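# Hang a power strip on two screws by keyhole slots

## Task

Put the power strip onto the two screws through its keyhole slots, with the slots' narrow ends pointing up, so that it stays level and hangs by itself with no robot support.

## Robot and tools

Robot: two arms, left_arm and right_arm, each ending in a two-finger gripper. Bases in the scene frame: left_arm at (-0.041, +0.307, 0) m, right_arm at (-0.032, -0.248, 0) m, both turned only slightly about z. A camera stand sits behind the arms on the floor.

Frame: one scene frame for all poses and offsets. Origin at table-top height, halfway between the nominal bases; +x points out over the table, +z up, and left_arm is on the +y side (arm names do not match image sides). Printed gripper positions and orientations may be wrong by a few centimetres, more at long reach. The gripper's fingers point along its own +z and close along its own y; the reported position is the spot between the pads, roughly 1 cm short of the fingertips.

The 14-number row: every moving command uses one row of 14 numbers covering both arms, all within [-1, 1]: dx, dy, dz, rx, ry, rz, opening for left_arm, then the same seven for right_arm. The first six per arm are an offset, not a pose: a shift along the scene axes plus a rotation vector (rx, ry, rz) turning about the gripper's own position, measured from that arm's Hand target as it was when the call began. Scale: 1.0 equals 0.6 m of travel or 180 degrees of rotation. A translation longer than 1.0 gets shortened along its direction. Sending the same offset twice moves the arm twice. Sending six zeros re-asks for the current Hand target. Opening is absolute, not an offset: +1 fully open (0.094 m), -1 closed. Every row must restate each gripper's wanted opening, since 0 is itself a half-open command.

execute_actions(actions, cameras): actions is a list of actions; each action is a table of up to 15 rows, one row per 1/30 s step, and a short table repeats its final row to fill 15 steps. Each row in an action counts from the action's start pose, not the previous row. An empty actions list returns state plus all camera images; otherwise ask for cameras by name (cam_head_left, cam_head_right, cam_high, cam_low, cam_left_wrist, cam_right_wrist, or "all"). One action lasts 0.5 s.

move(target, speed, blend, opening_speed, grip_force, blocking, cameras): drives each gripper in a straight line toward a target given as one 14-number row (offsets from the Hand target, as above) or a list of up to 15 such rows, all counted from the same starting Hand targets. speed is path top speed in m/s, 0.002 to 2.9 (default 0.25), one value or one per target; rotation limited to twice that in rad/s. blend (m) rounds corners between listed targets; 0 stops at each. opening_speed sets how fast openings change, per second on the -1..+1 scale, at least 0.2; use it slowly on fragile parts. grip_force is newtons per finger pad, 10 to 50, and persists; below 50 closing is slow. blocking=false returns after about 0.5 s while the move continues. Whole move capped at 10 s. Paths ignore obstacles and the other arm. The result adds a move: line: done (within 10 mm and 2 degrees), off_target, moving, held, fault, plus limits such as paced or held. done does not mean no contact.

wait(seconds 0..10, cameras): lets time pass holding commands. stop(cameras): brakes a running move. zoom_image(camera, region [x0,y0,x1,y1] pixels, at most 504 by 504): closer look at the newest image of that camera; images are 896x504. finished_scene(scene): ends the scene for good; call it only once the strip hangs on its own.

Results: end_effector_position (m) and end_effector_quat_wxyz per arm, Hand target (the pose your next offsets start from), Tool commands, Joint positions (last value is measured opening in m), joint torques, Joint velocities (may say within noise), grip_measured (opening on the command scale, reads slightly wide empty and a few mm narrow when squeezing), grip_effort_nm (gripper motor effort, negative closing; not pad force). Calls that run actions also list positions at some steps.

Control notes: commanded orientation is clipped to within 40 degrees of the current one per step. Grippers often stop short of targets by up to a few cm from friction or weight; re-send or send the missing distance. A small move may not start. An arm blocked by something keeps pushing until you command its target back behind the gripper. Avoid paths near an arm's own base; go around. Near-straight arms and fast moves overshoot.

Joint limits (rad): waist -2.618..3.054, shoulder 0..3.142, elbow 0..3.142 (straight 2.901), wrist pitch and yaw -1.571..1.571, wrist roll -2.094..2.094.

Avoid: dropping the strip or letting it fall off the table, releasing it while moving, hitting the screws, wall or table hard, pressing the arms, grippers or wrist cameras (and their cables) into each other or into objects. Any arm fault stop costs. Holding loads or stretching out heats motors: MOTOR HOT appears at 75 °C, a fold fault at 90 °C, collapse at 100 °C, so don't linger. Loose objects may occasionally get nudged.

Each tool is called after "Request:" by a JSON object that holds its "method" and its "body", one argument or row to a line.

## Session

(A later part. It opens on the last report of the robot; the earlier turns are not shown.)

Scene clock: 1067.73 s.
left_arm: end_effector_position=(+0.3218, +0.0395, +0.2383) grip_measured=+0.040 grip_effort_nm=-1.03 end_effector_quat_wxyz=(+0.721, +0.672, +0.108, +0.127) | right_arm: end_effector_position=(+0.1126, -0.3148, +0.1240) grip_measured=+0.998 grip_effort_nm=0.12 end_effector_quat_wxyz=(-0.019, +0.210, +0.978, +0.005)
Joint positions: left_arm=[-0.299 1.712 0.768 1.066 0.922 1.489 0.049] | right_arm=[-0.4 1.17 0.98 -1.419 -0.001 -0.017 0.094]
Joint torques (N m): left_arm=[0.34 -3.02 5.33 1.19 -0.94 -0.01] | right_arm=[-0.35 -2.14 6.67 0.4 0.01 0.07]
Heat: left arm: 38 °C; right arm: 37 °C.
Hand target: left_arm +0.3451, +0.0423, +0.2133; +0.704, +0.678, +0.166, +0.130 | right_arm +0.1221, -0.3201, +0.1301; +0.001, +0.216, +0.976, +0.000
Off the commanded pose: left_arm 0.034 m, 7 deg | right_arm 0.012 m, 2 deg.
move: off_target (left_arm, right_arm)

Request:
{"method": "move", "body": {
  "target": [0,0,0.01,-0.00524,-0.01582,0,-0.2,0,0,0,0,0,0,1.0],
  "speed": 0.04
}}

Request:
{"method": "move", "body": {
  "target": [0,0,0,0,0,0,0.1,0,0,0,0,0,0,1.0],
  "speed": 0.04,
  "opening_speed": 0.2,
  "cameras": ["cam_high", "cam_low", "cam_left_wrist"]
}}

Request:
{"method": "zoom_image", "body": {
  "camera": "cam_high",
  "region": [350, 180, 510, 280]
}}

Request:
{"method": "zoom_image", "body": {
  "camera": "cam_low",
  "region": [435, 90, 575, 200]
}}

Scene clock: 1074.40 s.
left_arm: end_effector_position=(+0.3208, +0.0384, +0.2385) grip_measured=+0.040 grip_effort_nm=-1.02 end_effector_quat_wxyz=(+0.726, +0.668, +0.100, +0.125) | right_arm: end_effector_position=(+0.1126, -0.3148, +0.1240) grip_measured=+0.998 grip_effort_nm=0.12 end_effector_quat_wxyz=(-0.019, +0.210, +0.978, +0.005)
Joint positions: left_arm=[-0.299 1.73 0.768 1.108 0.934 1.474 0.049] | right_arm=[-0.4 1.17 0.98 -1.419 -0.001 -0.017 0.094]
Joint torques (N m): left_arm=[0.38 -3.26 5.19 1.43 -1.06 0.12] | right_arm=[-0.36 -2.14 6.75 0.37 0 0.07]
Heat: left arm: 38 °C; right arm: 37 °C.
Hand target: left_arm +0.3451, +0.0423, +0.2194; +0.714, +0.669, +0.149, +0.146 | right_arm +0.1221, -0.3201, +0.1301; +0.001, +0.216, +0.976, +0.000
Off the commanded pose: left_arm 0.031 m, 6 deg | right_arm 0.012 m, 2 deg.
move: off_target (left_arm, right_arm)

Scene clock: 1076.17 s.
left_arm: end_effector_position=(+0.3282, +0.0405, +0.2372) grip_measured=+0.098 grip_effort_nm=0.13 end_effector_quat_wxyz=(+0.726, +0.664, +0.110, +0.142) | right_arm: end_effector_position=(+0.1126, -0.3148, +0.1240) grip_measured=+0.998 grip_effort_nm=0.12 end_effector_quat_wxyz=(-0.019, +0.210, +0.978, +0.005)
Joint positions: left_arm=[-0.299 1.742 0.768 1.124 0.895 1.484 0.052] | right_arm=[-0.4 1.17 0.98 -1.419 -0.001 -0.017 0.094]
Joint torques (N m): left_arm=[0.16 -3.89 5.46 1.31 -0.7 0.01] | right_arm=[-0.35 -2.11 6.71 0.37 0 0.1]
Heat: left arm: 38 °C; right arm: 37 °C.
Hand target: left_arm +0.3451, +0.0423, +0.2194; +0.714, +0.669, +0.149, +0.146 | right_arm +0.1221, -0.3201, +0.1301; +0.001, +0.216, +0.976, +0.000
Off the commanded pose: left_arm 0.025 m, 5 deg | right_arm 0.012 m, 2 deg.
move: off_target (left_arm, right_arm)
Images, in order (width x height): cam_high 896x504, cam_low 896x504, cam_left_wrist 896x504.

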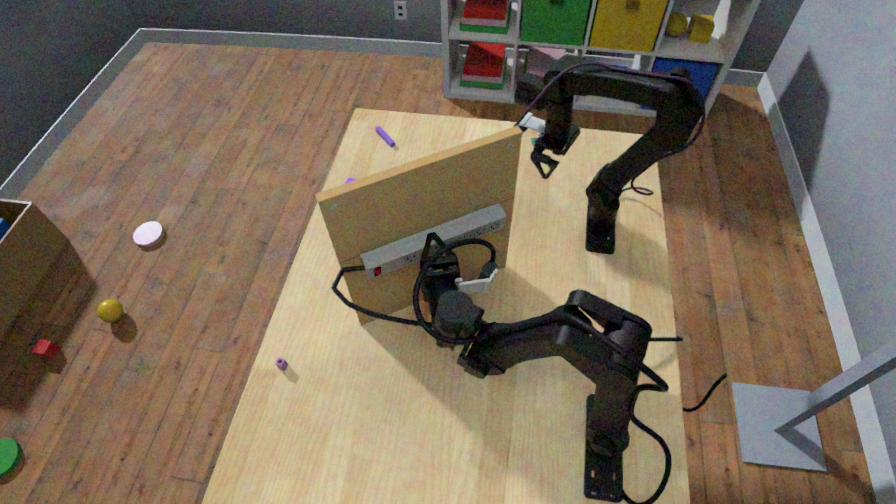

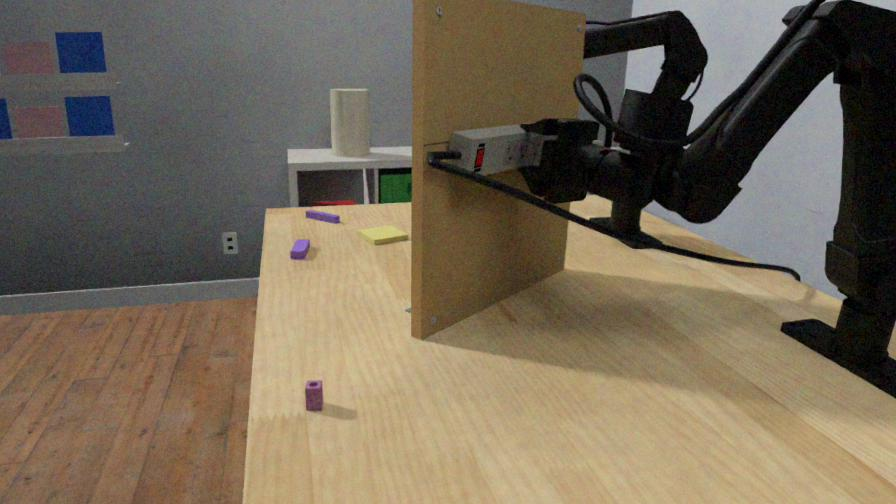

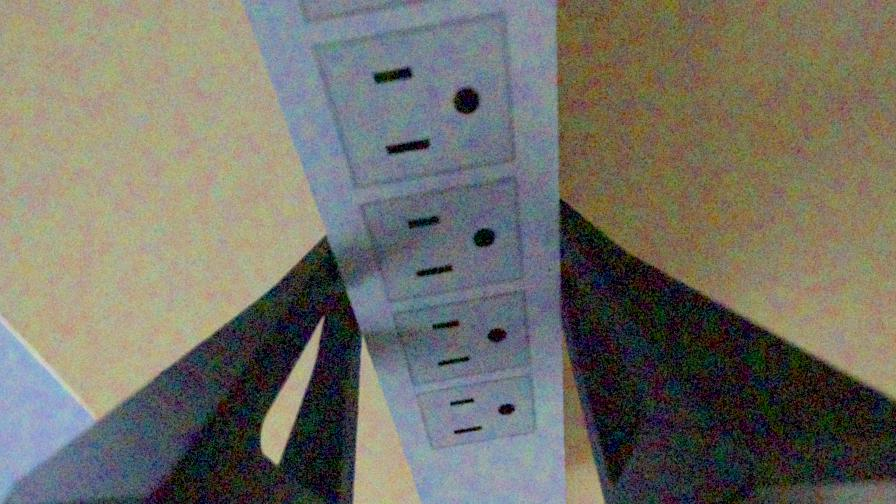

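Scaled by 3.150 from the camera's 896x504 image, which has a finer 1280x720 frame.

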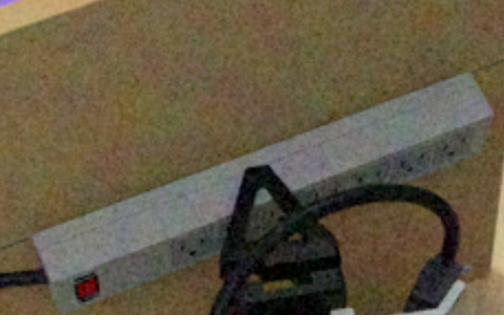

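Scaled by 3.600 from the camera's 896x504 image, which has a finer 1280x720 frame.

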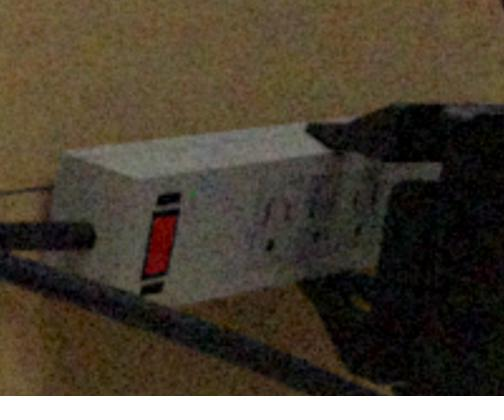

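Request:
{"method": "zoom_image", "body": {
  "camera": "cam_low",
  "region": [440, 115, 500, 175]
}}

Request:
{"method": "zoom_image", "body": {
  "camera": "cam_high",
  "region": [350, 220, 410, 280]
}}

Request:
{"method": "zoom_image", "body": {
  "camera": "cam_high",
  "region": [450, 190, 510, 250]
}}

Scaled by 8.400 from the camera's 896x504 image, which has a finer 1280x720 frame.

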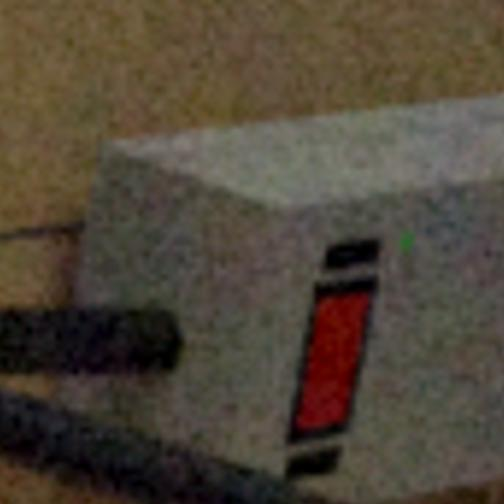

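Scaled by 8.400 from the camera's 896x504 image, which has a finer 1280x720 frame.

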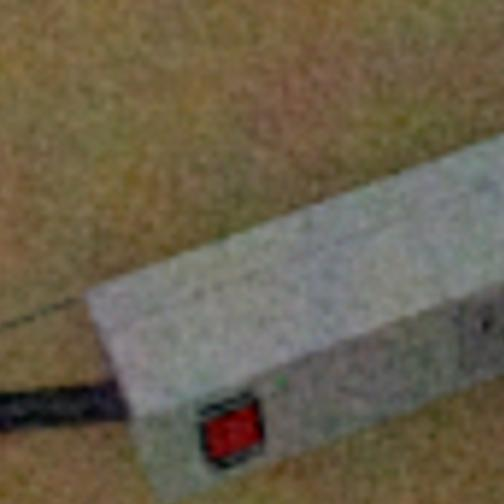

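Scaled by 8.400 from the camera's 896x504 image, which has a finer 1280x720 frame.

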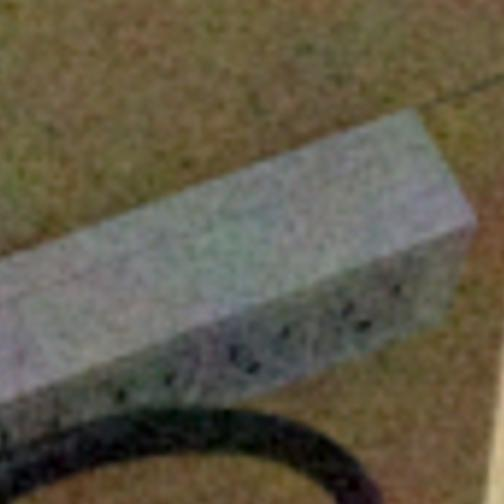

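Request:
{"method": "move", "body": {
  "target": [0,0,0.065,-0.01171,-0.03708,0,0.1,0,0,0,0,0,0,1.0],
  "speed": 0.05
}}

Scene clock: 1093.47 s.
left_arm: end_effector_position=(+0.3284, +0.0404, +0.2385) grip_measured=+0.098 grip_effort_nm=0.12 end_effector_quat_wxyz=(+0.726, +0.663, +0.108, +0.144) | right_arm: end_effector_position=(+0.1126, -0.3148, +0.1240) grip_measured=+0.998 grip_effort_nm=0.12 end_effector_quat_wxyz=(-0.019, +0.210, +0.978, +0.005)
Joint positions: left_arm=[-0.299 1.742 0.77 1.127 0.895 1.484 0.052] | right_arm=[-0.4 1.17 0.98 -1.419 -0.001 -0.017 0.094]
Joint torques (N m): left_arm=[0.18 -6.58 8.31 1.79 -0.68 -0.02] | right_arm=[-0.35 -2.1 6.75 0.37 -0.01 0.07]
Heat: left arm: 37 °C; right arm: 37 °C.
Hand target: left_arm +0.3450, +0.0423, +0.2585; +0.733, +0.646, +0.110, +0.182 | right_arm +0.1221, -0.3201, +0.1301; +0.001, +0.216, +0.976, +0.000
Off the commanded pose: left_arm 0.026 m, 5 deg | right_arm 0.012 m, 2 deg.
move: off_target (left_arm, right_arm)

Request:
{"method": "move", "body": {
  "target": [0,0,0.0157,-0.00281,-0.0089,0,0.1,0,0,0,0,0,0,1.0],
  "speed": 0.04
}}

Scene clock: 1094.83 s.
left_arm: end_effector_position=(+0.3287, +0.0403, +0.2388) grip_measured=+0.098 grip_effort_nm=0.12 end_effector_quat_wxyz=(+0.726, +0.663, +0.108, +0.144) | right_arm: end_effector_position=(+0.1126, -0.3148, +0.1240) grip_measured=+0.998 grip_effort_nm=0.12 end_effector_quat_wxyz=(-0.019, +0.210, +0.978, +0.005)
Joint positions: left_arm=[-0.299 1.742 0.771 1.125 0.895 1.484 0.052] | right_arm=[-0.4 1.17 0.98 -1.419 -0.001 -0.017 0.094]
Joint torques (N m): left_arm=[0.2 -7.28 8.81 1.92 -0.68 -0.03] | right_arm=[-0.34 -2.21 6.69 0.38 0 0.08]
Heat: left arm: 38 °C; right arm: 37 °C.
Hand target: left_arm +0.3450, +0.0423, +0.2678; +0.738, +0.640, +0.100, +0.190 | right_arm +0.1221, -0.3201, +0.1301; +0.001, +0.216, +0.976, +0.000
Off the commanded pose: left_arm 0.033 m, 6 deg | right_arm 0.012 m, 2 deg.
move: off_target (left_arm, right_arm)

Request:
{"method": "move", "body": {
  "target": [0,0,0.0157,-0.00281,-0.0089,0,0.1,0,0,0,0,0,0,1.0],
  "speed": 0.04
}}

Scene clock: 1096.47 s.
left_arm: end_effector_position=(+0.3293, +0.0401, +0.2393) grip_measured=+0.098 grip_effort_nm=0.11 end_effector_quat_wxyz=(+0.726, +0.664, +0.108, +0.144) | right_arm: end_effector_position=(+0.1126, -0.3148, +0.1240) grip_measured=+0.998 grip_effort_nm=0.12 end_effector_quat_wxyz=(-0.019, +0.210, +0.978, +0.005)
Joint positions: left_arm=[-0.299 1.742 0.775 1.121 0.895 1.484 0.052] | right_arm=[-0.4 1.17 0.98 -1.419 -0.001 -0.017 0.094]
Joint torques (N m): left_arm=[0.18 -8.03 9.2 2.09 -0.68 -0.02] | right_arm=[-0.4 -2.09 6.72 0.37 0 0.08]
Heat: left arm: 38 °C; right arm: 37 °C.
Hand target: left_arm +0.3450, +0.0423, +0.2772; +0.742, +0.634, +0.091, +0.199 | right_arm +0.1221, -0.3201, +0.1301; +0.001, +0.216, +0.976, +0.000
Off the commanded pose: left_arm 0.041 m, 8 deg | right_arm 0.012 m, 2 deg.
move: off_target (left_arm, right_arm)

Request:
{"method": "move", "body": {
  "target": [-0.00553,0.00833,0.0157,-0.00281,-0.0089,0,0.1,0,0,0,0,0,0,1.0],
  "speed": 0.04
}}

Scene clock: 1098.00 s.
left_arm: end_effector_position=(+0.3293, +0.0401, +0.2393) grip_measured=+0.098 grip_effort_nm=0.11 end_effector_quat_wxyz=(+0.726, +0.664, +0.108, +0.144) | right_arm: end_effector_position=(+0.1126, -0.3148, +0.1240) grip_measured=+0.998 grip_effort_nm=0.12 end_effector_quat_wxyz=(-0.019, +0.210, +0.978, +0.005)
Joint positions: left_arm=[-0.299 1.742 0.775 1.121 0.895 1.484 0.052] | right_arm=[-0.4 1.17 0.98 -1.419 -0.001 -0.017 0.094]
Joint torques (N m): left_arm=[0.99 -9.66 8.69 2.29 -0.57 -0.04] | right_arm=[-0.32 -2.13 6.68 0.38 0 0.07]
Heat: left arm: 39 °C; right arm: 37 °C.
Hand target: left_arm +0.3417, +0.0473, +0.2866; +0.746, +0.628, +0.081, +0.207 | right_arm +0.1221, -0.3201, +0.1301; +0.001, +0.216, +0.976, +0.000
Off the commanded pose: left_arm 0.049 m, 9 deg | right_arm 0.012 m, 2 deg.
move: off_target (left_arm, right_arm)

Request:
{"method": "move", "body": {
  "target": [-0.00922,0.01388,0,0,0,0,0.1,0,0,0,0,0,0,1.0],
  "speed": 0.04
}}

Scene clock: 1099.33 s.
left_arm: end_effector_position=(+0.3307, +0.0442, +0.2391) grip_measured=+0.098 grip_effort_nm=0.11 end_effector_quat_wxyz=(+0.726, +0.664, +0.111, +0.142) | right_arm: end_effector_position=(+0.1126, -0.3148, +0.1240) grip_measured=+0.998 grip_effort_nm=0.12 end_effector_quat_wxyz=(-0.019, +0.210, +0.978, +0.005)
Joint positions: left_arm=[-0.286 1.742 0.775 1.121 0.907 1.476 0.052] | right_arm=[-0.4 1.17 0.98 -1.419 -0.001 -0.017 0.094]
Joint torques (N m): left_arm=[1.4 -11.26 6.75 2.38 -0.53 -0.03] | right_arm=[-0.32 -2.15 6.68 0.37 0.01 0.07]
Heat: left arm: 39 °C; right arm: 37 °C.
Hand target: left_arm +0.3363, +0.0557, +0.2867; +0.746, +0.628, +0.082, +0.207 | right_arm +0.1221, -0.3201, +0.1301; +0.001, +0.216, +0.976, +0.000
Off the commanded pose: left_arm 0.049 m, 9 deg | right_arm 0.012 m, 2 deg.
move: off_target (left_arm, right_arm)

Request:
{"method": "move", "body": {
  "target": [-0.00738,0.0111,0.005,0,0,0,0.1,0,0,0,0,0,0,1.0],
  "speed": 0.04
}}

Scene clock: 1106.77 s.
left_arm: end_effector_position=(+0.3305, +0.0514, +0.2504) grip_measured=+0.098 grip_effort_nm=0.11 end_effector_quat_wxyz=(+0.729, +0.658, +0.106, +0.152) | right_arm: end_effector_position=(+0.1126, -0.3148, +0.1240) grip_measured=+0.998 grip_effort_nm=0.12 end_effector_quat_wxyz=(-0.019, +0.210, +0.978, +0.005)
Joint positions: left_arm=[-0.268 1.713 0.775 1.121 0.917 1.471 0.052] | right_arm=[-0.4 1.17 0.98 -1.419 -0.001 -0.017 0.094]
Joint torques (N m): left_arm=[1.21 -10.77 5.85 2.31 -0.47 -0.05] | right_arm=[-0.35 -2.13 6.64 0.37 0.02 0.08]
Heat: left arm: 39 °C; right arm: 37 °C.
Hand target: left_arm +0.3318, +0.0623, +0.2896; +0.746, +0.628, +0.081, +0.207 | right_arm +0.1221, -0.3201, +0.1301; +0.001, +0.216, +0.976, +0.000
Off the commanded pose: left_arm 0.041 m, 8 deg | right_arm 0.012 m, 2 deg.
move: off_target (left_arm, right_arm)

Request:
{"method": "wait", "body": {
  "seconds": 0.1,
  "cameras": ["cam_low", "cam_high", "cam_left_wrist"]
}}

Request:
{"method": "zoom_image", "body": {
  "camera": "cam_high",
  "region": [350, 180, 510, 280]
}}

Request:
{"method": "zoom_image", "body": {
  "camera": "cam_low",
  "region": [435, 90, 575, 200]
}}

Scene clock: 1107.87 s.
left_arm: end_effector_position=(+0.3305, +0.0514, +0.2504) grip_measured=+0.098 grip_effort_nm=0.11 end_effector_quat_wxyz=(+0.729, +0.658, +0.106, +0.152) | right_arm: end_effector_position=(+0.1126, -0.3148, +0.1240) grip_measured=+0.998 grip_effort_nm=0.12 end_effector_quat_wxyz=(-0.019, +0.210, +0.978, +0.005)
Joint positions: left_arm=[-0.268 1.713 0.775 1.121 0.917 1.471 0.052] | right_arm=[-0.4 1.17 0.98 -1.419 -0.001 -0.017 0.094]
Joint torques (N m): left_arm=[1.2 -10.74 5.82 2.31 -0.47 -0.05] | right_arm=[-0.32 -2.14 6.75 0.38 0.01 0.07]
Heat: left arm: 39 °C; right arm: 37 °C.
Hand target: left_arm +0.3318, +0.0623, +0.2896; +0.746, +0.628, +0.081, +0.207 | right_arm +0.1221, -0.3201, +0.1301; +0.001, +0.216, +0.976, +0.000
Tool commands: left_gripper/opening=+0.1 right_gripper/opening=+1.0
Off the commanded pose: left_arm 0.041 m, 8 deg | right_arm 0.012 m, 2 deg.
wait: 0.10 s; at rest from the start
Images, in order (width x height): cam_high 896x504, cam_low 896x504, cam_left_wrist 896x504.

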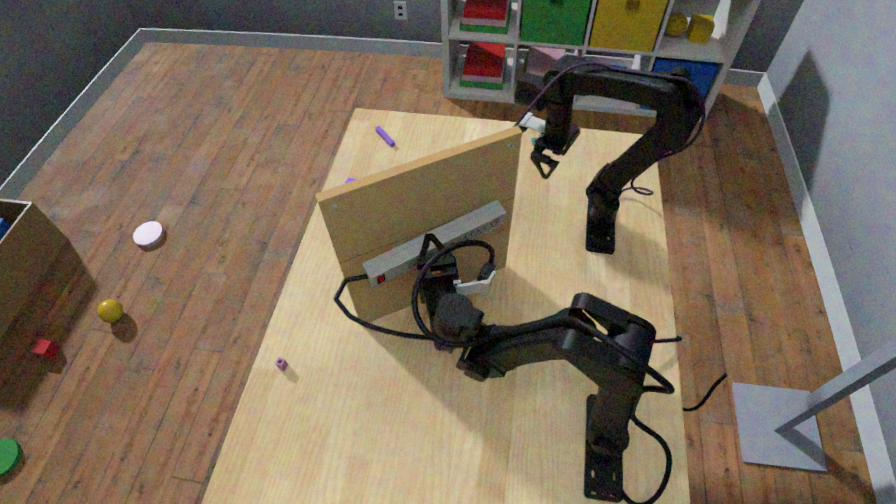

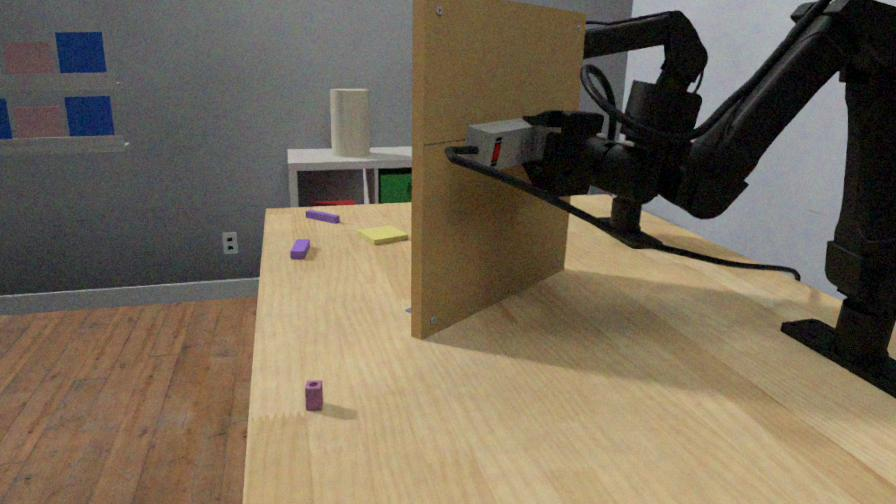

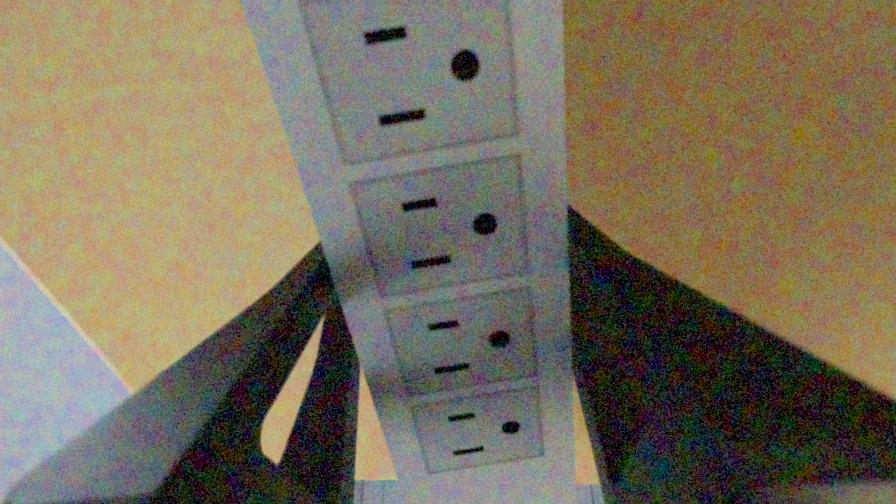

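Scaled by 3.150 from the camera's 896x504 image, which has a finer 1280x720 frame.

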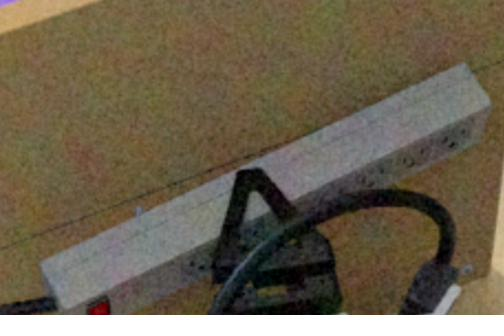

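Scaled by 3.600 from the camera's 896x504 image, which has a finer 1280x720 frame.

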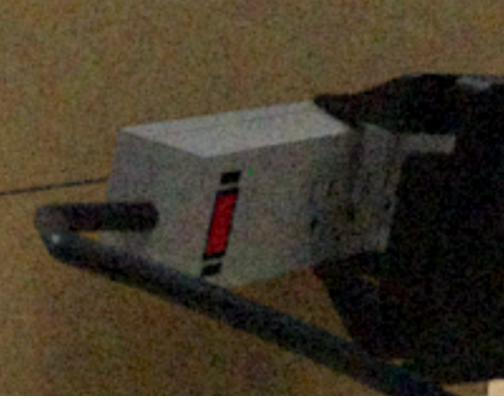

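Request:
{"method": "move", "body": {
  "target": [0,0,0,0,0,0,-0.2,0,0,0,0,0,0,1.0],
  "speed": 0.04,
  "opening_speed": 0.3,
  "cameras": ["cam_low", "cam_high", "cam_left_wrist"]
}}

Request:
{"method": "zoom_image", "body": {
  "camera": "cam_high",
  "region": [350, 180, 510, 280]
}}

Scene clock: 1110.07 s.
left_arm: end_effector_position=(+0.3305, +0.0514, +0.2504) grip_measured=+0.062 grip_effort_nm=-1.03 end_effector_quat_wxyz=(+0.730, +0.658, +0.106, +0.151) | right_arm: end_effector_position=(+0.1126, -0.3148, +0.1240) grip_measured=+0.998 grip_effort_nm=0.12 end_effector_quat_wxyz=(-0.019, +0.210, +0.978, +0.005)
Joint positions: left_arm=[-0.268 1.713 0.775 1.121 0.917 1.47 0.05] | right_arm=[-0.4 1.17 0.98 -1.419 -0.001 -0.017 0.094]
Joint torques (N m): left_arm=[1.21 -10.74 5.81 2.31 -0.47 -0.04] | right_arm=[-0.31 -2.18 6.67 0.4 0.01 0.07]
Heat: left arm: 39 °C; right arm: 37 °C.
Hand target: left_arm +0.3318, +0.0623, +0.2896; +0.746, +0.628, +0.081, +0.207 | right_arm +0.1221, -0.3201, +0.1301; +0.001, +0.216, +0.976, +0.000
Off the commanded pose: left_arm 0.041 m, 8 deg | right_arm 0.012 m, 2 deg.
move: off_target (left_arm, right_arm)
Images, in order (width x height): cam_high 896x504, cam_low 896x504, cam_left_wrist 896x504.

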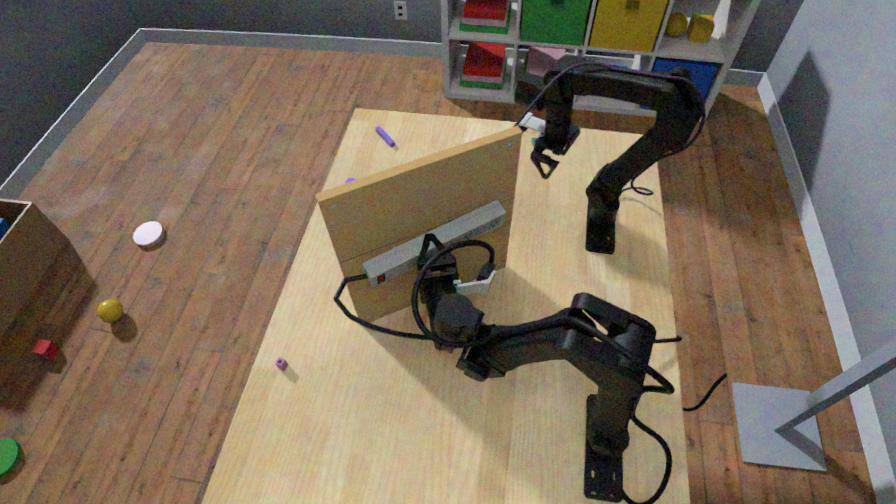

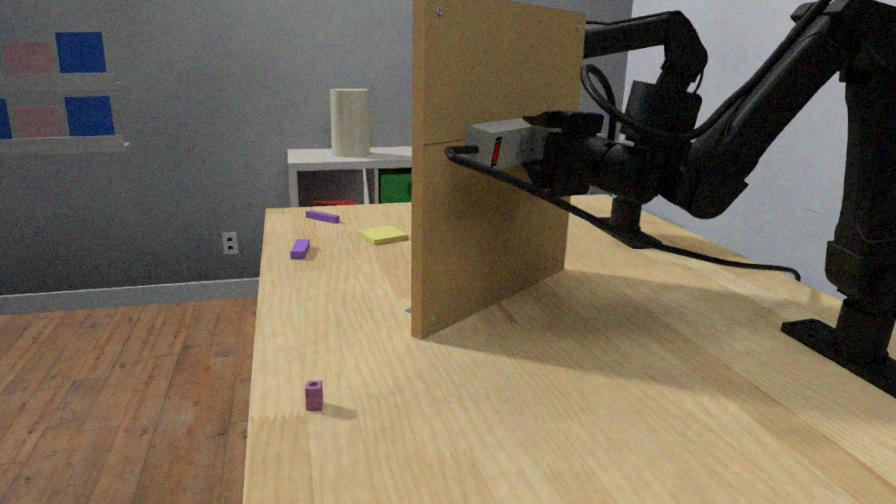

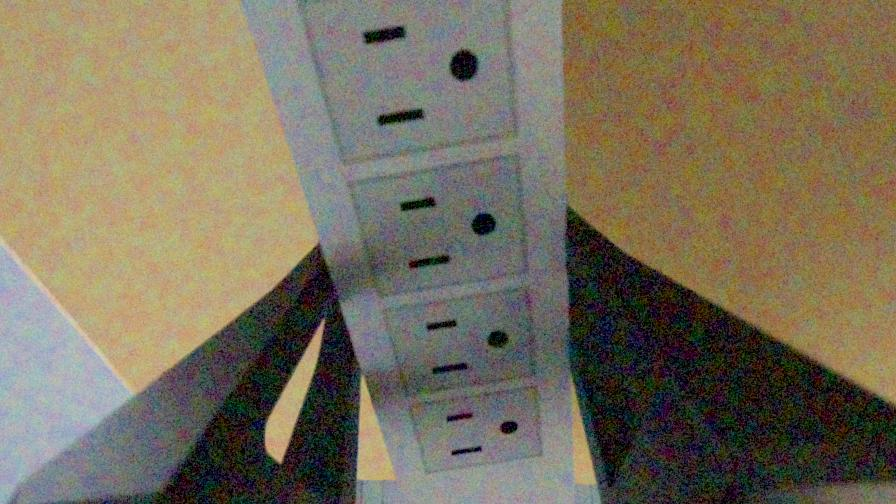

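Scaled by 3.150 from the camera's 896x504 image, which has a finer 1280x720 frame.

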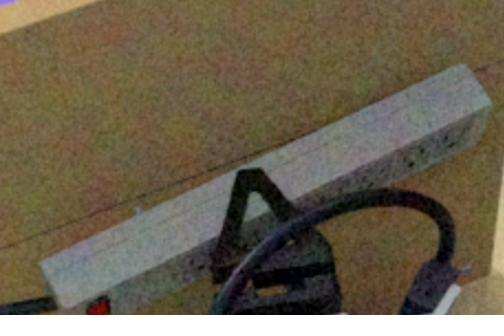

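Request:
{"method": "move", "body": {
  "target": [-0.01843,0.02777,0,0,0,0,-0.2,0,0,0,0,0,0,1.0],
  "speed": 0.05
}}

Request:
{"method": "move", "body": {
  "target": [-0.01843,0.02777,0,0,0,0,-0.2,0,0,0,0,0,0,1.0],
  "speed": 0.06,
  "cameras": ["cam_low", "cam_high"]
}}

Scene clock: 1120.40 s.
left_arm: end_effector_position=(+0.3300, +0.0722, +0.2572) grip_measured=+0.062 grip_effort_nm=-1.03 end_effector_quat_wxyz=(+0.731, +0.650, +0.123, +0.167) | right_arm: end_effector_position=(+0.1126, -0.3148, +0.1240) grip_measured=+0.998 grip_effort_nm=0.12 end_effector_quat_wxyz=(-0.019, +0.210, +0.978, +0.005)
Joint positions: left_arm=[-0.221 1.665 0.732 1.139 0.915 1.444 0.05] | right_arm=[-0.4 1.17 0.98 -1.419 -0.001 -0.017 0.094]
Joint torques (N m): left_arm=[0.87 -10.02 5.05 2.33 -0.06 0.05] | right_arm=[-0.36 -2.15 6.69 0.4 0.01 0.1]
Heat: left arm: 39 °C; right arm: 37 °C.
Hand target: left_arm +0.3208, +0.0790, +0.2895; +0.746, +0.628, +0.082, +0.207 | right_arm +0.1221, -0.3201, +0.1301; +0.001, +0.216, +0.976, +0.000
Off the commanded pose: left_arm 0.034 m, 7 deg | right_arm 0.012 m, 2 deg.
move: off_target (left_arm, right_arm)

Scene clock: 1121.43 s.
left_arm: end_effector_position=(+0.3191, +0.0895, +0.2604) grip_measured=+0.062 grip_effort_nm=-1.02 end_effector_quat_wxyz=(+0.733, +0.648, +0.123, +0.167) | right_arm: end_effector_position=(+0.1126, -0.3148, +0.1240) grip_measured=+0.998 grip_effort_nm=0.12 end_effector_quat_wxyz=(-0.019, +0.210, +0.978, +0.005)
Joint positions: left_arm=[-0.173 1.615 0.678 1.168 0.961 1.417 0.05] | right_arm=[-0.4 1.17 0.98 -1.419 -0.001 -0.017 0.094]
Joint torques (N m): left_arm=[0.85 -9.26 4.97 2.3 -0.07 0.06] | right_arm=[-0.35 -2.13 6.68 0.38 0.01 0.08]
Heat: left arm: 39 °C; right arm: 37 °C.
Hand target: left_arm +0.3097, +0.0956, +0.2896; +0.746, +0.628, +0.081, +0.207 | right_arm +0.1221, -0.3201, +0.1301; +0.001, +0.216, +0.976, +0.000
Off the commanded pose: left_arm 0.031 m, 7 deg | right_arm 0.012 m, 2 deg.
move: off_target (left_arm, right_arm)
Images, in order (width x height): cam_high 896x504, cam_low 896x504.

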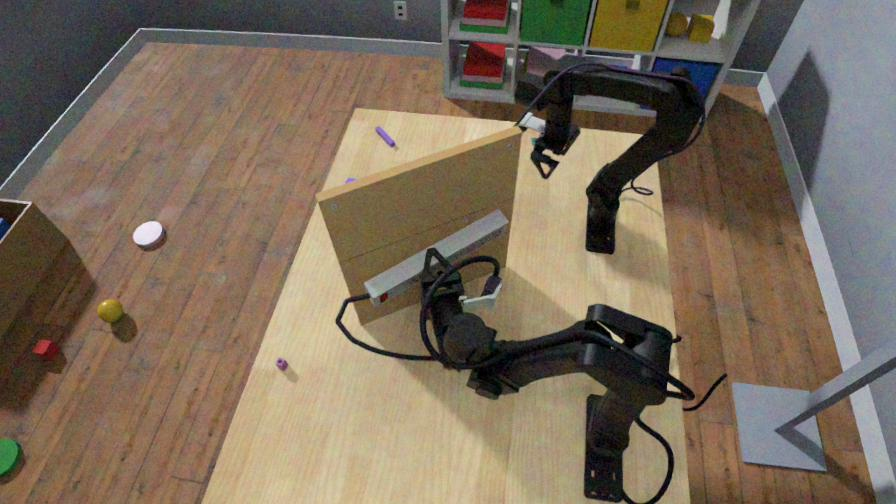

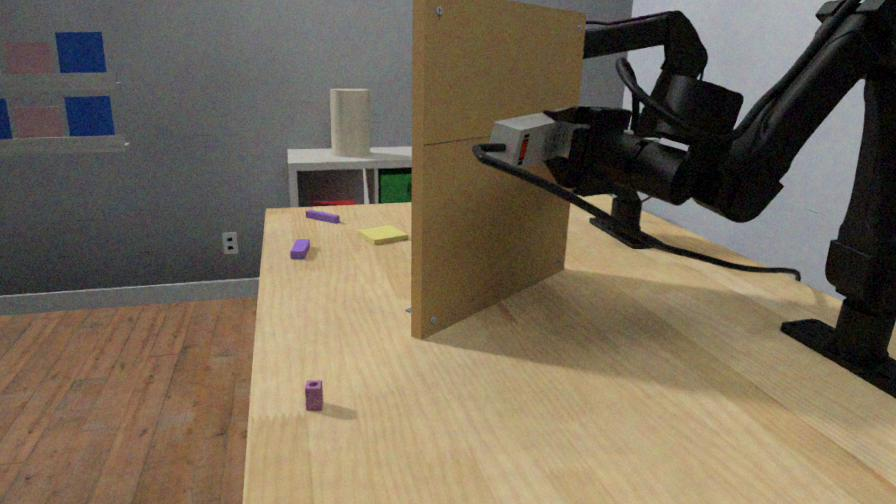

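Request:
{"method": "move", "body": {
  "target": [0.0029,-0.0347,-0.022,0.03358,0.03199,0.04265,-0.2,0,0,0,0,0,0,1.0],
  "speed": 0.08,
  "cameras": ["cam_low", "cam_high", "cam_left_wrist"]
}}

Scene clock: 1127.67 s.
left_arm: end_effector_position=(+0.3175, +0.0747, +0.2486) grip_measured=+0.062 grip_effort_nm=-1.03 end_effector_quat_wxyz=(+0.678, +0.684, +0.183, +0.197) | right_arm: end_effector_position=(+0.1126, -0.3148, +0.1240) grip_measured=+0.998 grip_effort_nm=0.12 end_effector_quat_wxyz=(-0.019, +0.210, +0.978, +0.005)
Joint positions: left_arm=[-0.275 1.459 0.672 0.783 0.738 1.597 0.05] | right_arm=[-0.4 1.17 0.98 -1.419 -0.001 -0.017 0.094]
Joint torques (N m): left_arm=[-0.4 -8.43 6.3 2.11 -0.04 0.16] | right_arm=[-0.39 -2.18 6.71 0.39 0 0.08]
Heat: left arm: 38 °C; right arm: 37 °C.
Hand target: left_arm +0.3114, +0.0748, +0.2763; +0.691, +0.669, +0.150, +0.229 | right_arm +0.1221, -0.3201, +0.1301; +0.001, +0.216, +0.976, +0.000
Off the commanded pose: left_arm 0.029 m, 6 deg | right_arm 0.012 m, 2 deg.
move: off_target (left_arm, right_arm)
Images, in order (width x height): cam_high 896x504, cam_low 896x504, cam_left_wrist 896x504.

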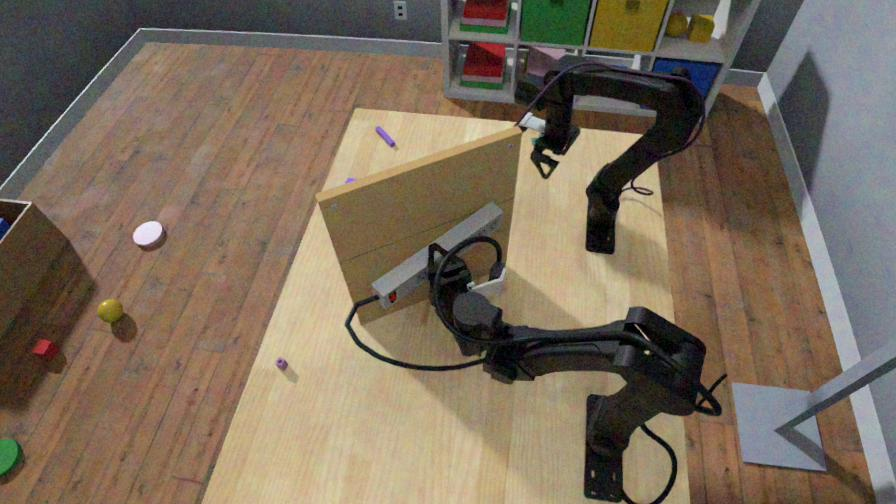

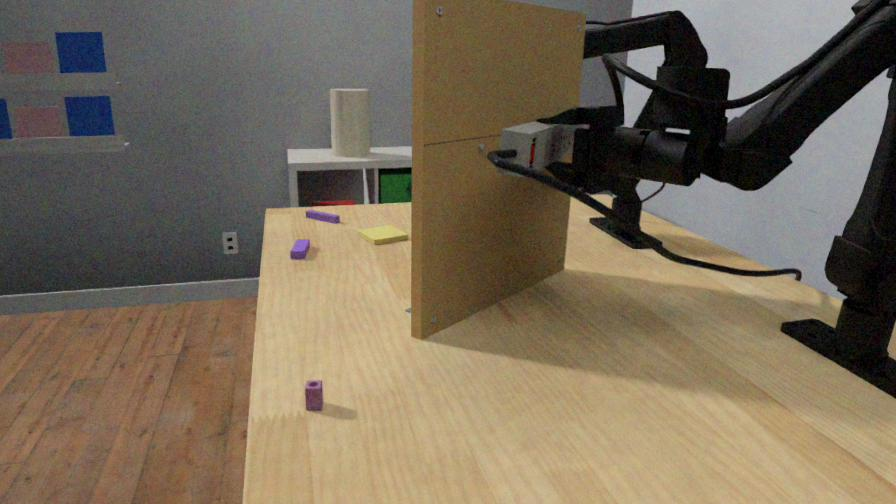

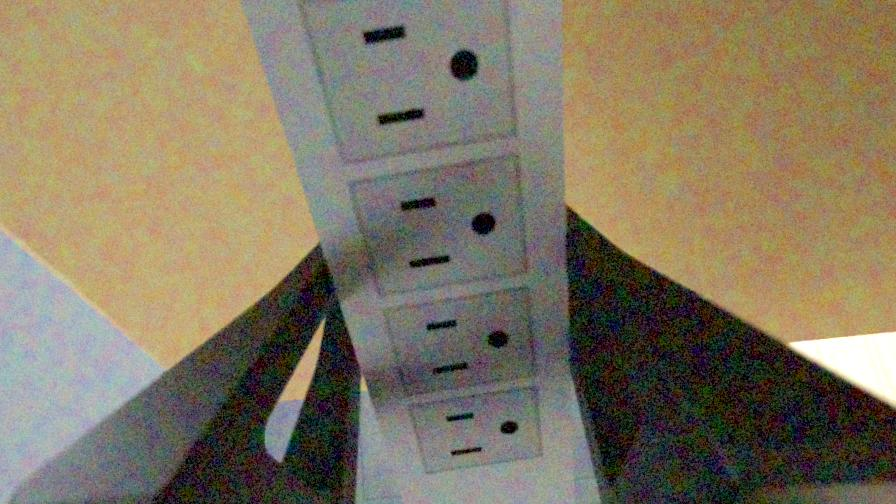

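Request:
{"method": "zoom_image", "body": {
  "camera": "cam_high",
  "region": [350, 180, 520, 310]
}}

Scaled by 2.965 from the camera's 896x504 image, which has a finer 1280x720 frame.

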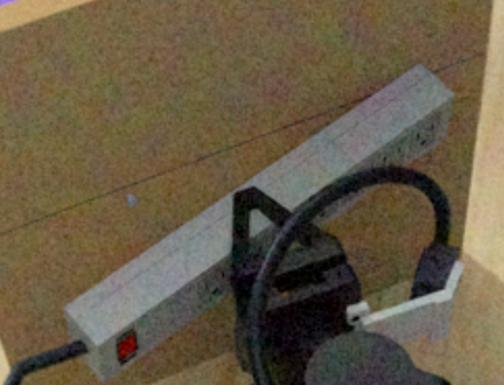

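Request:
{"method": "zoom_image", "body": {
  "camera": "cam_high",
  "region": [400, 210, 480, 280]
}}

Request:
{"method": "zoom_image", "body": {
  "camera": "cam_low",
  "region": [480, 90, 640, 200]
}}

Scaled by 6.300 from the camera's 896x504 image, which has a finer 1280x720 frame.

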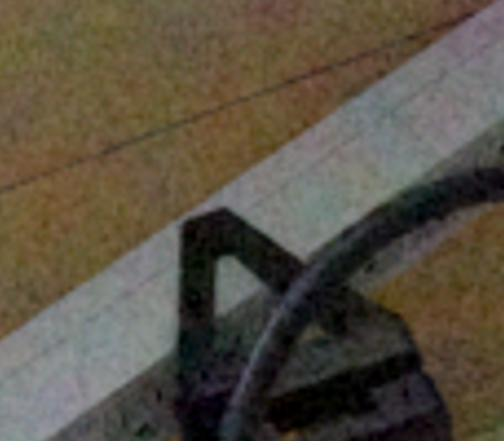

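Scaled by 3.150 from the camera's 896x504 image, which has a finer 1280x720 frame.

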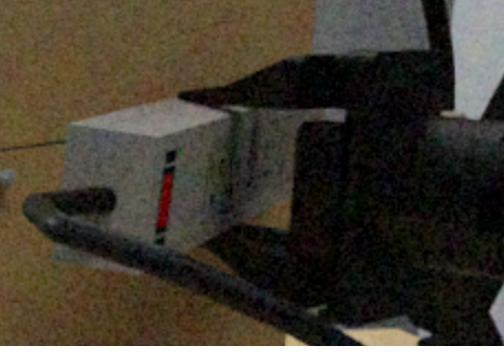

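Request:
{"method": "move", "body": {
  "target": [0.01843,-0.02777,0.007,0,0,0,-0.2,0,0,0,0,0,0,1.0],
  "speed": 0.05
}}

Request:
{"method": "move", "body": {
  "target": [0.00922,-0.01388,0,0,0,0,-0.2,0,0,0,0,0,0,1.0],
  "speed": 0.05,
  "cameras": ["cam_low", "cam_high", "cam_left_wrist"]
}}

Request:
{"method": "zoom_image", "body": {
  "camera": "cam_high",
  "region": [350, 180, 520, 310]
}}

Scene clock: 1142.07 s.
left_arm: end_effector_position=(+0.3170, +0.0664, +0.2492) grip_measured=+0.059 grip_effort_nm=-1.02 end_effector_quat_wxyz=(+0.674, +0.688, +0.183, +0.199) | right_arm: end_effector_position=(+0.1126, -0.3148, +0.1240) grip_measured=+0.998 grip_effort_nm=0.12 end_effector_quat_wxyz=(-0.019, +0.210, +0.978, +0.005)
Joint positions: left_arm=[-0.305 1.459 0.686 0.757 0.706 1.608 0.05] | right_arm=[-0.4 1.17 0.98 -1.419 -0.001 -0.017 0.094]
Joint torques (N m): left_arm=[-1.39 -4.97 9.65 2.22 -0.14 0.09] | right_arm=[-0.32 -2.15 6.69 0.39 0.01 0.08]
Heat: left arm: 38 °C; right arm: 37 °C.
Hand target: left_arm +0.3225, +0.0581, +0.2806; +0.691, +0.669, +0.150, +0.229 | right_arm +0.1221, -0.3201, +0.1301; +0.001, +0.216, +0.976, +0.000
Off the commanded pose: left_arm 0.033 m, 6 deg | right_arm 0.012 m, 2 deg.
move: off_target (left_arm, right_arm)

Scene clock: 1142.83 s.
left_arm: end_effector_position=(+0.3227, +0.0610, +0.2512) grip_measured=+0.049 grip_effort_nm=-1.02 end_effector_quat_wxyz=(+0.672, +0.687, +0.183, +0.204) | right_arm: end_effector_position=(+0.1126, -0.3148, +0.1240) grip_measured=+0.998 grip_effort_nm=0.12 end_effector_quat_wxyz=(-0.019, +0.210, +0.978, +0.005)
Joint positions: left_arm=[-0.321 1.48 0.712 0.752 0.681 1.615 0.049] | right_arm=[-0.4 1.17 0.98 -1.419 -0.001 -0.017 0.094]
Joint torques (N m): left_arm=[-1.72 -4.34 9.85 2.3 -0.09 0.05] | right_arm=[-0.38 -2.19 6.64 0.36 0.01 0.07]
Heat: left arm: 38 °C; right arm: 37 °C.
Hand target: left_arm +0.3281, +0.0499, +0.2805; +0.691, +0.669, +0.150, +0.229 | right_arm +0.1221, -0.3201, +0.1301; +0.001, +0.216, +0.976, +0.000
Off the commanded pose: left_arm 0.032 m, 6 deg | right_arm 0.012 m, 2 deg.
move: off_target (left_arm, right_arm)
Images, in order (width x height): cam_high 896x504, cam_low 896x504, cam_left_wrist 896x504.

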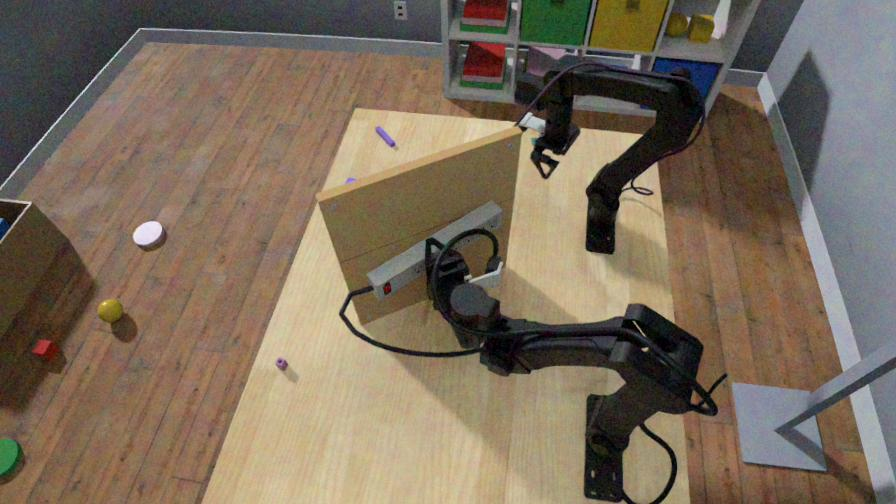

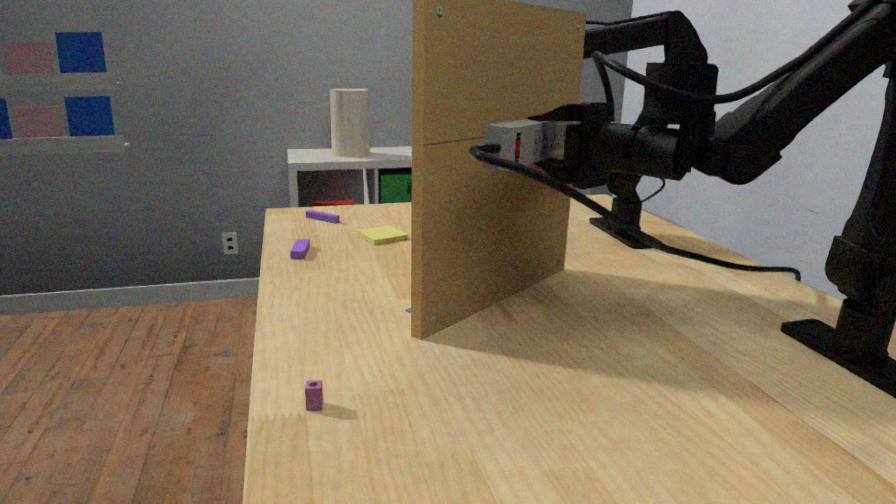

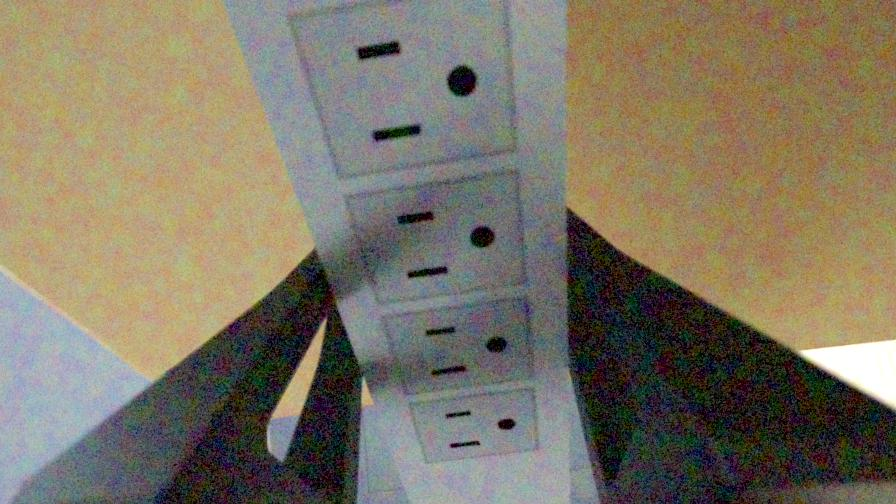

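Scaled by 2.965 from the camera's 896x504 image, which has a finer 1280x720 frame.

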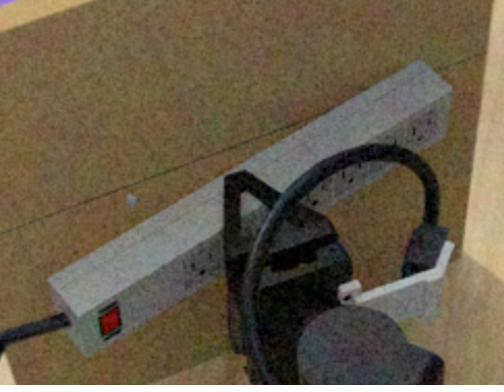

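Request:
{"method": "move", "body": {
  "target": [0.00922,-0.01388,0,0,0,0,-0.2,0,0,0,0,0,0,1.0],
  "speed": 0.05
}}

Request:
{"method": "move", "body": {
  "target": [0.00922,-0.01388,0,0,0,0,-0.2,0,0,0,0,0,0,1.0],
  "speed": 0.05
}}

Scene clock: 1145.20 s.
left_arm: end_effector_position=(+0.3294, +0.0549, +0.2518) grip_measured=+0.045 grip_effort_nm=-1.02 end_effector_quat_wxyz=(+0.672, +0.687, +0.185, +0.206) | right_arm: end_effector_position=(+0.1126, -0.3148, +0.1240) grip_measured=+0.998 grip_effort_nm=0.12 end_effector_quat_wxyz=(-0.019, +0.210, +0.978, +0.005)
Joint positions: left_arm=[-0.336 1.509 0.741 0.752 0.661 1.615 0.049] | right_arm=[-0.4 1.17 0.98 -1.419 -0.001 -0.017 0.094]
Joint torques (N m): left_arm=[-2.1 -4.45 9.83 2.33 -0.08 0.07] | right_arm=[-0.35 -2.18 6.69 0.37 0.01 0.07]
Heat: left arm: 39 °C; right arm: 37 °C.
Hand target: left_arm +0.3336, +0.0415, +0.2806; +0.691, +0.669, +0.150, +0.229 | right_arm +0.1221, -0.3201, +0.1301; +0.001, +0.216, +0.976, +0.000
Off the commanded pose: left_arm 0.032 m, 6 deg | right_arm 0.012 m, 2 deg.
move: off_target (left_arm, right_arm)

Scene clock: 1145.93 s.
left_arm: end_effector_position=(+0.3341, +0.0480, +0.2516) grip_measured=+0.044 grip_effort_nm=-1.03 end_effector_quat_wxyz=(+0.672, +0.687, +0.186, +0.204) | right_arm: end_effector_position=(+0.1126, -0.3148, +0.1240) grip_measured=+0.998 grip_effort_nm=0.12 end_effector_quat_wxyz=(-0.019, +0.210, +0.978, +0.005)
Joint positions: left_arm=[-0.352 1.535 0.766 0.752 0.645 1.612 0.049] | right_arm=[-0.4 1.17 0.98 -1.419 -0.001 -0.017 0.094]
Joint torques (N m): left_arm=[-2.28 -4.4 10.17 2.33 -0.11 0.11] | right_arm=[-0.36 -2.17 6.69 0.39 0.01 0.06]
Heat: left arm: 39 °C; right arm: 37 °C.
Hand target: left_arm +0.3391, +0.0331, +0.2806; +0.691, +0.669, +0.150, +0.229 | right_arm +0.1221, -0.3201, +0.1301; +0.001, +0.216, +0.976, +0.000
Off the commanded pose: left_arm 0.033 m, 6 deg | right_arm 0.012 m, 2 deg.
move: off_target (left_arm, right_arm)


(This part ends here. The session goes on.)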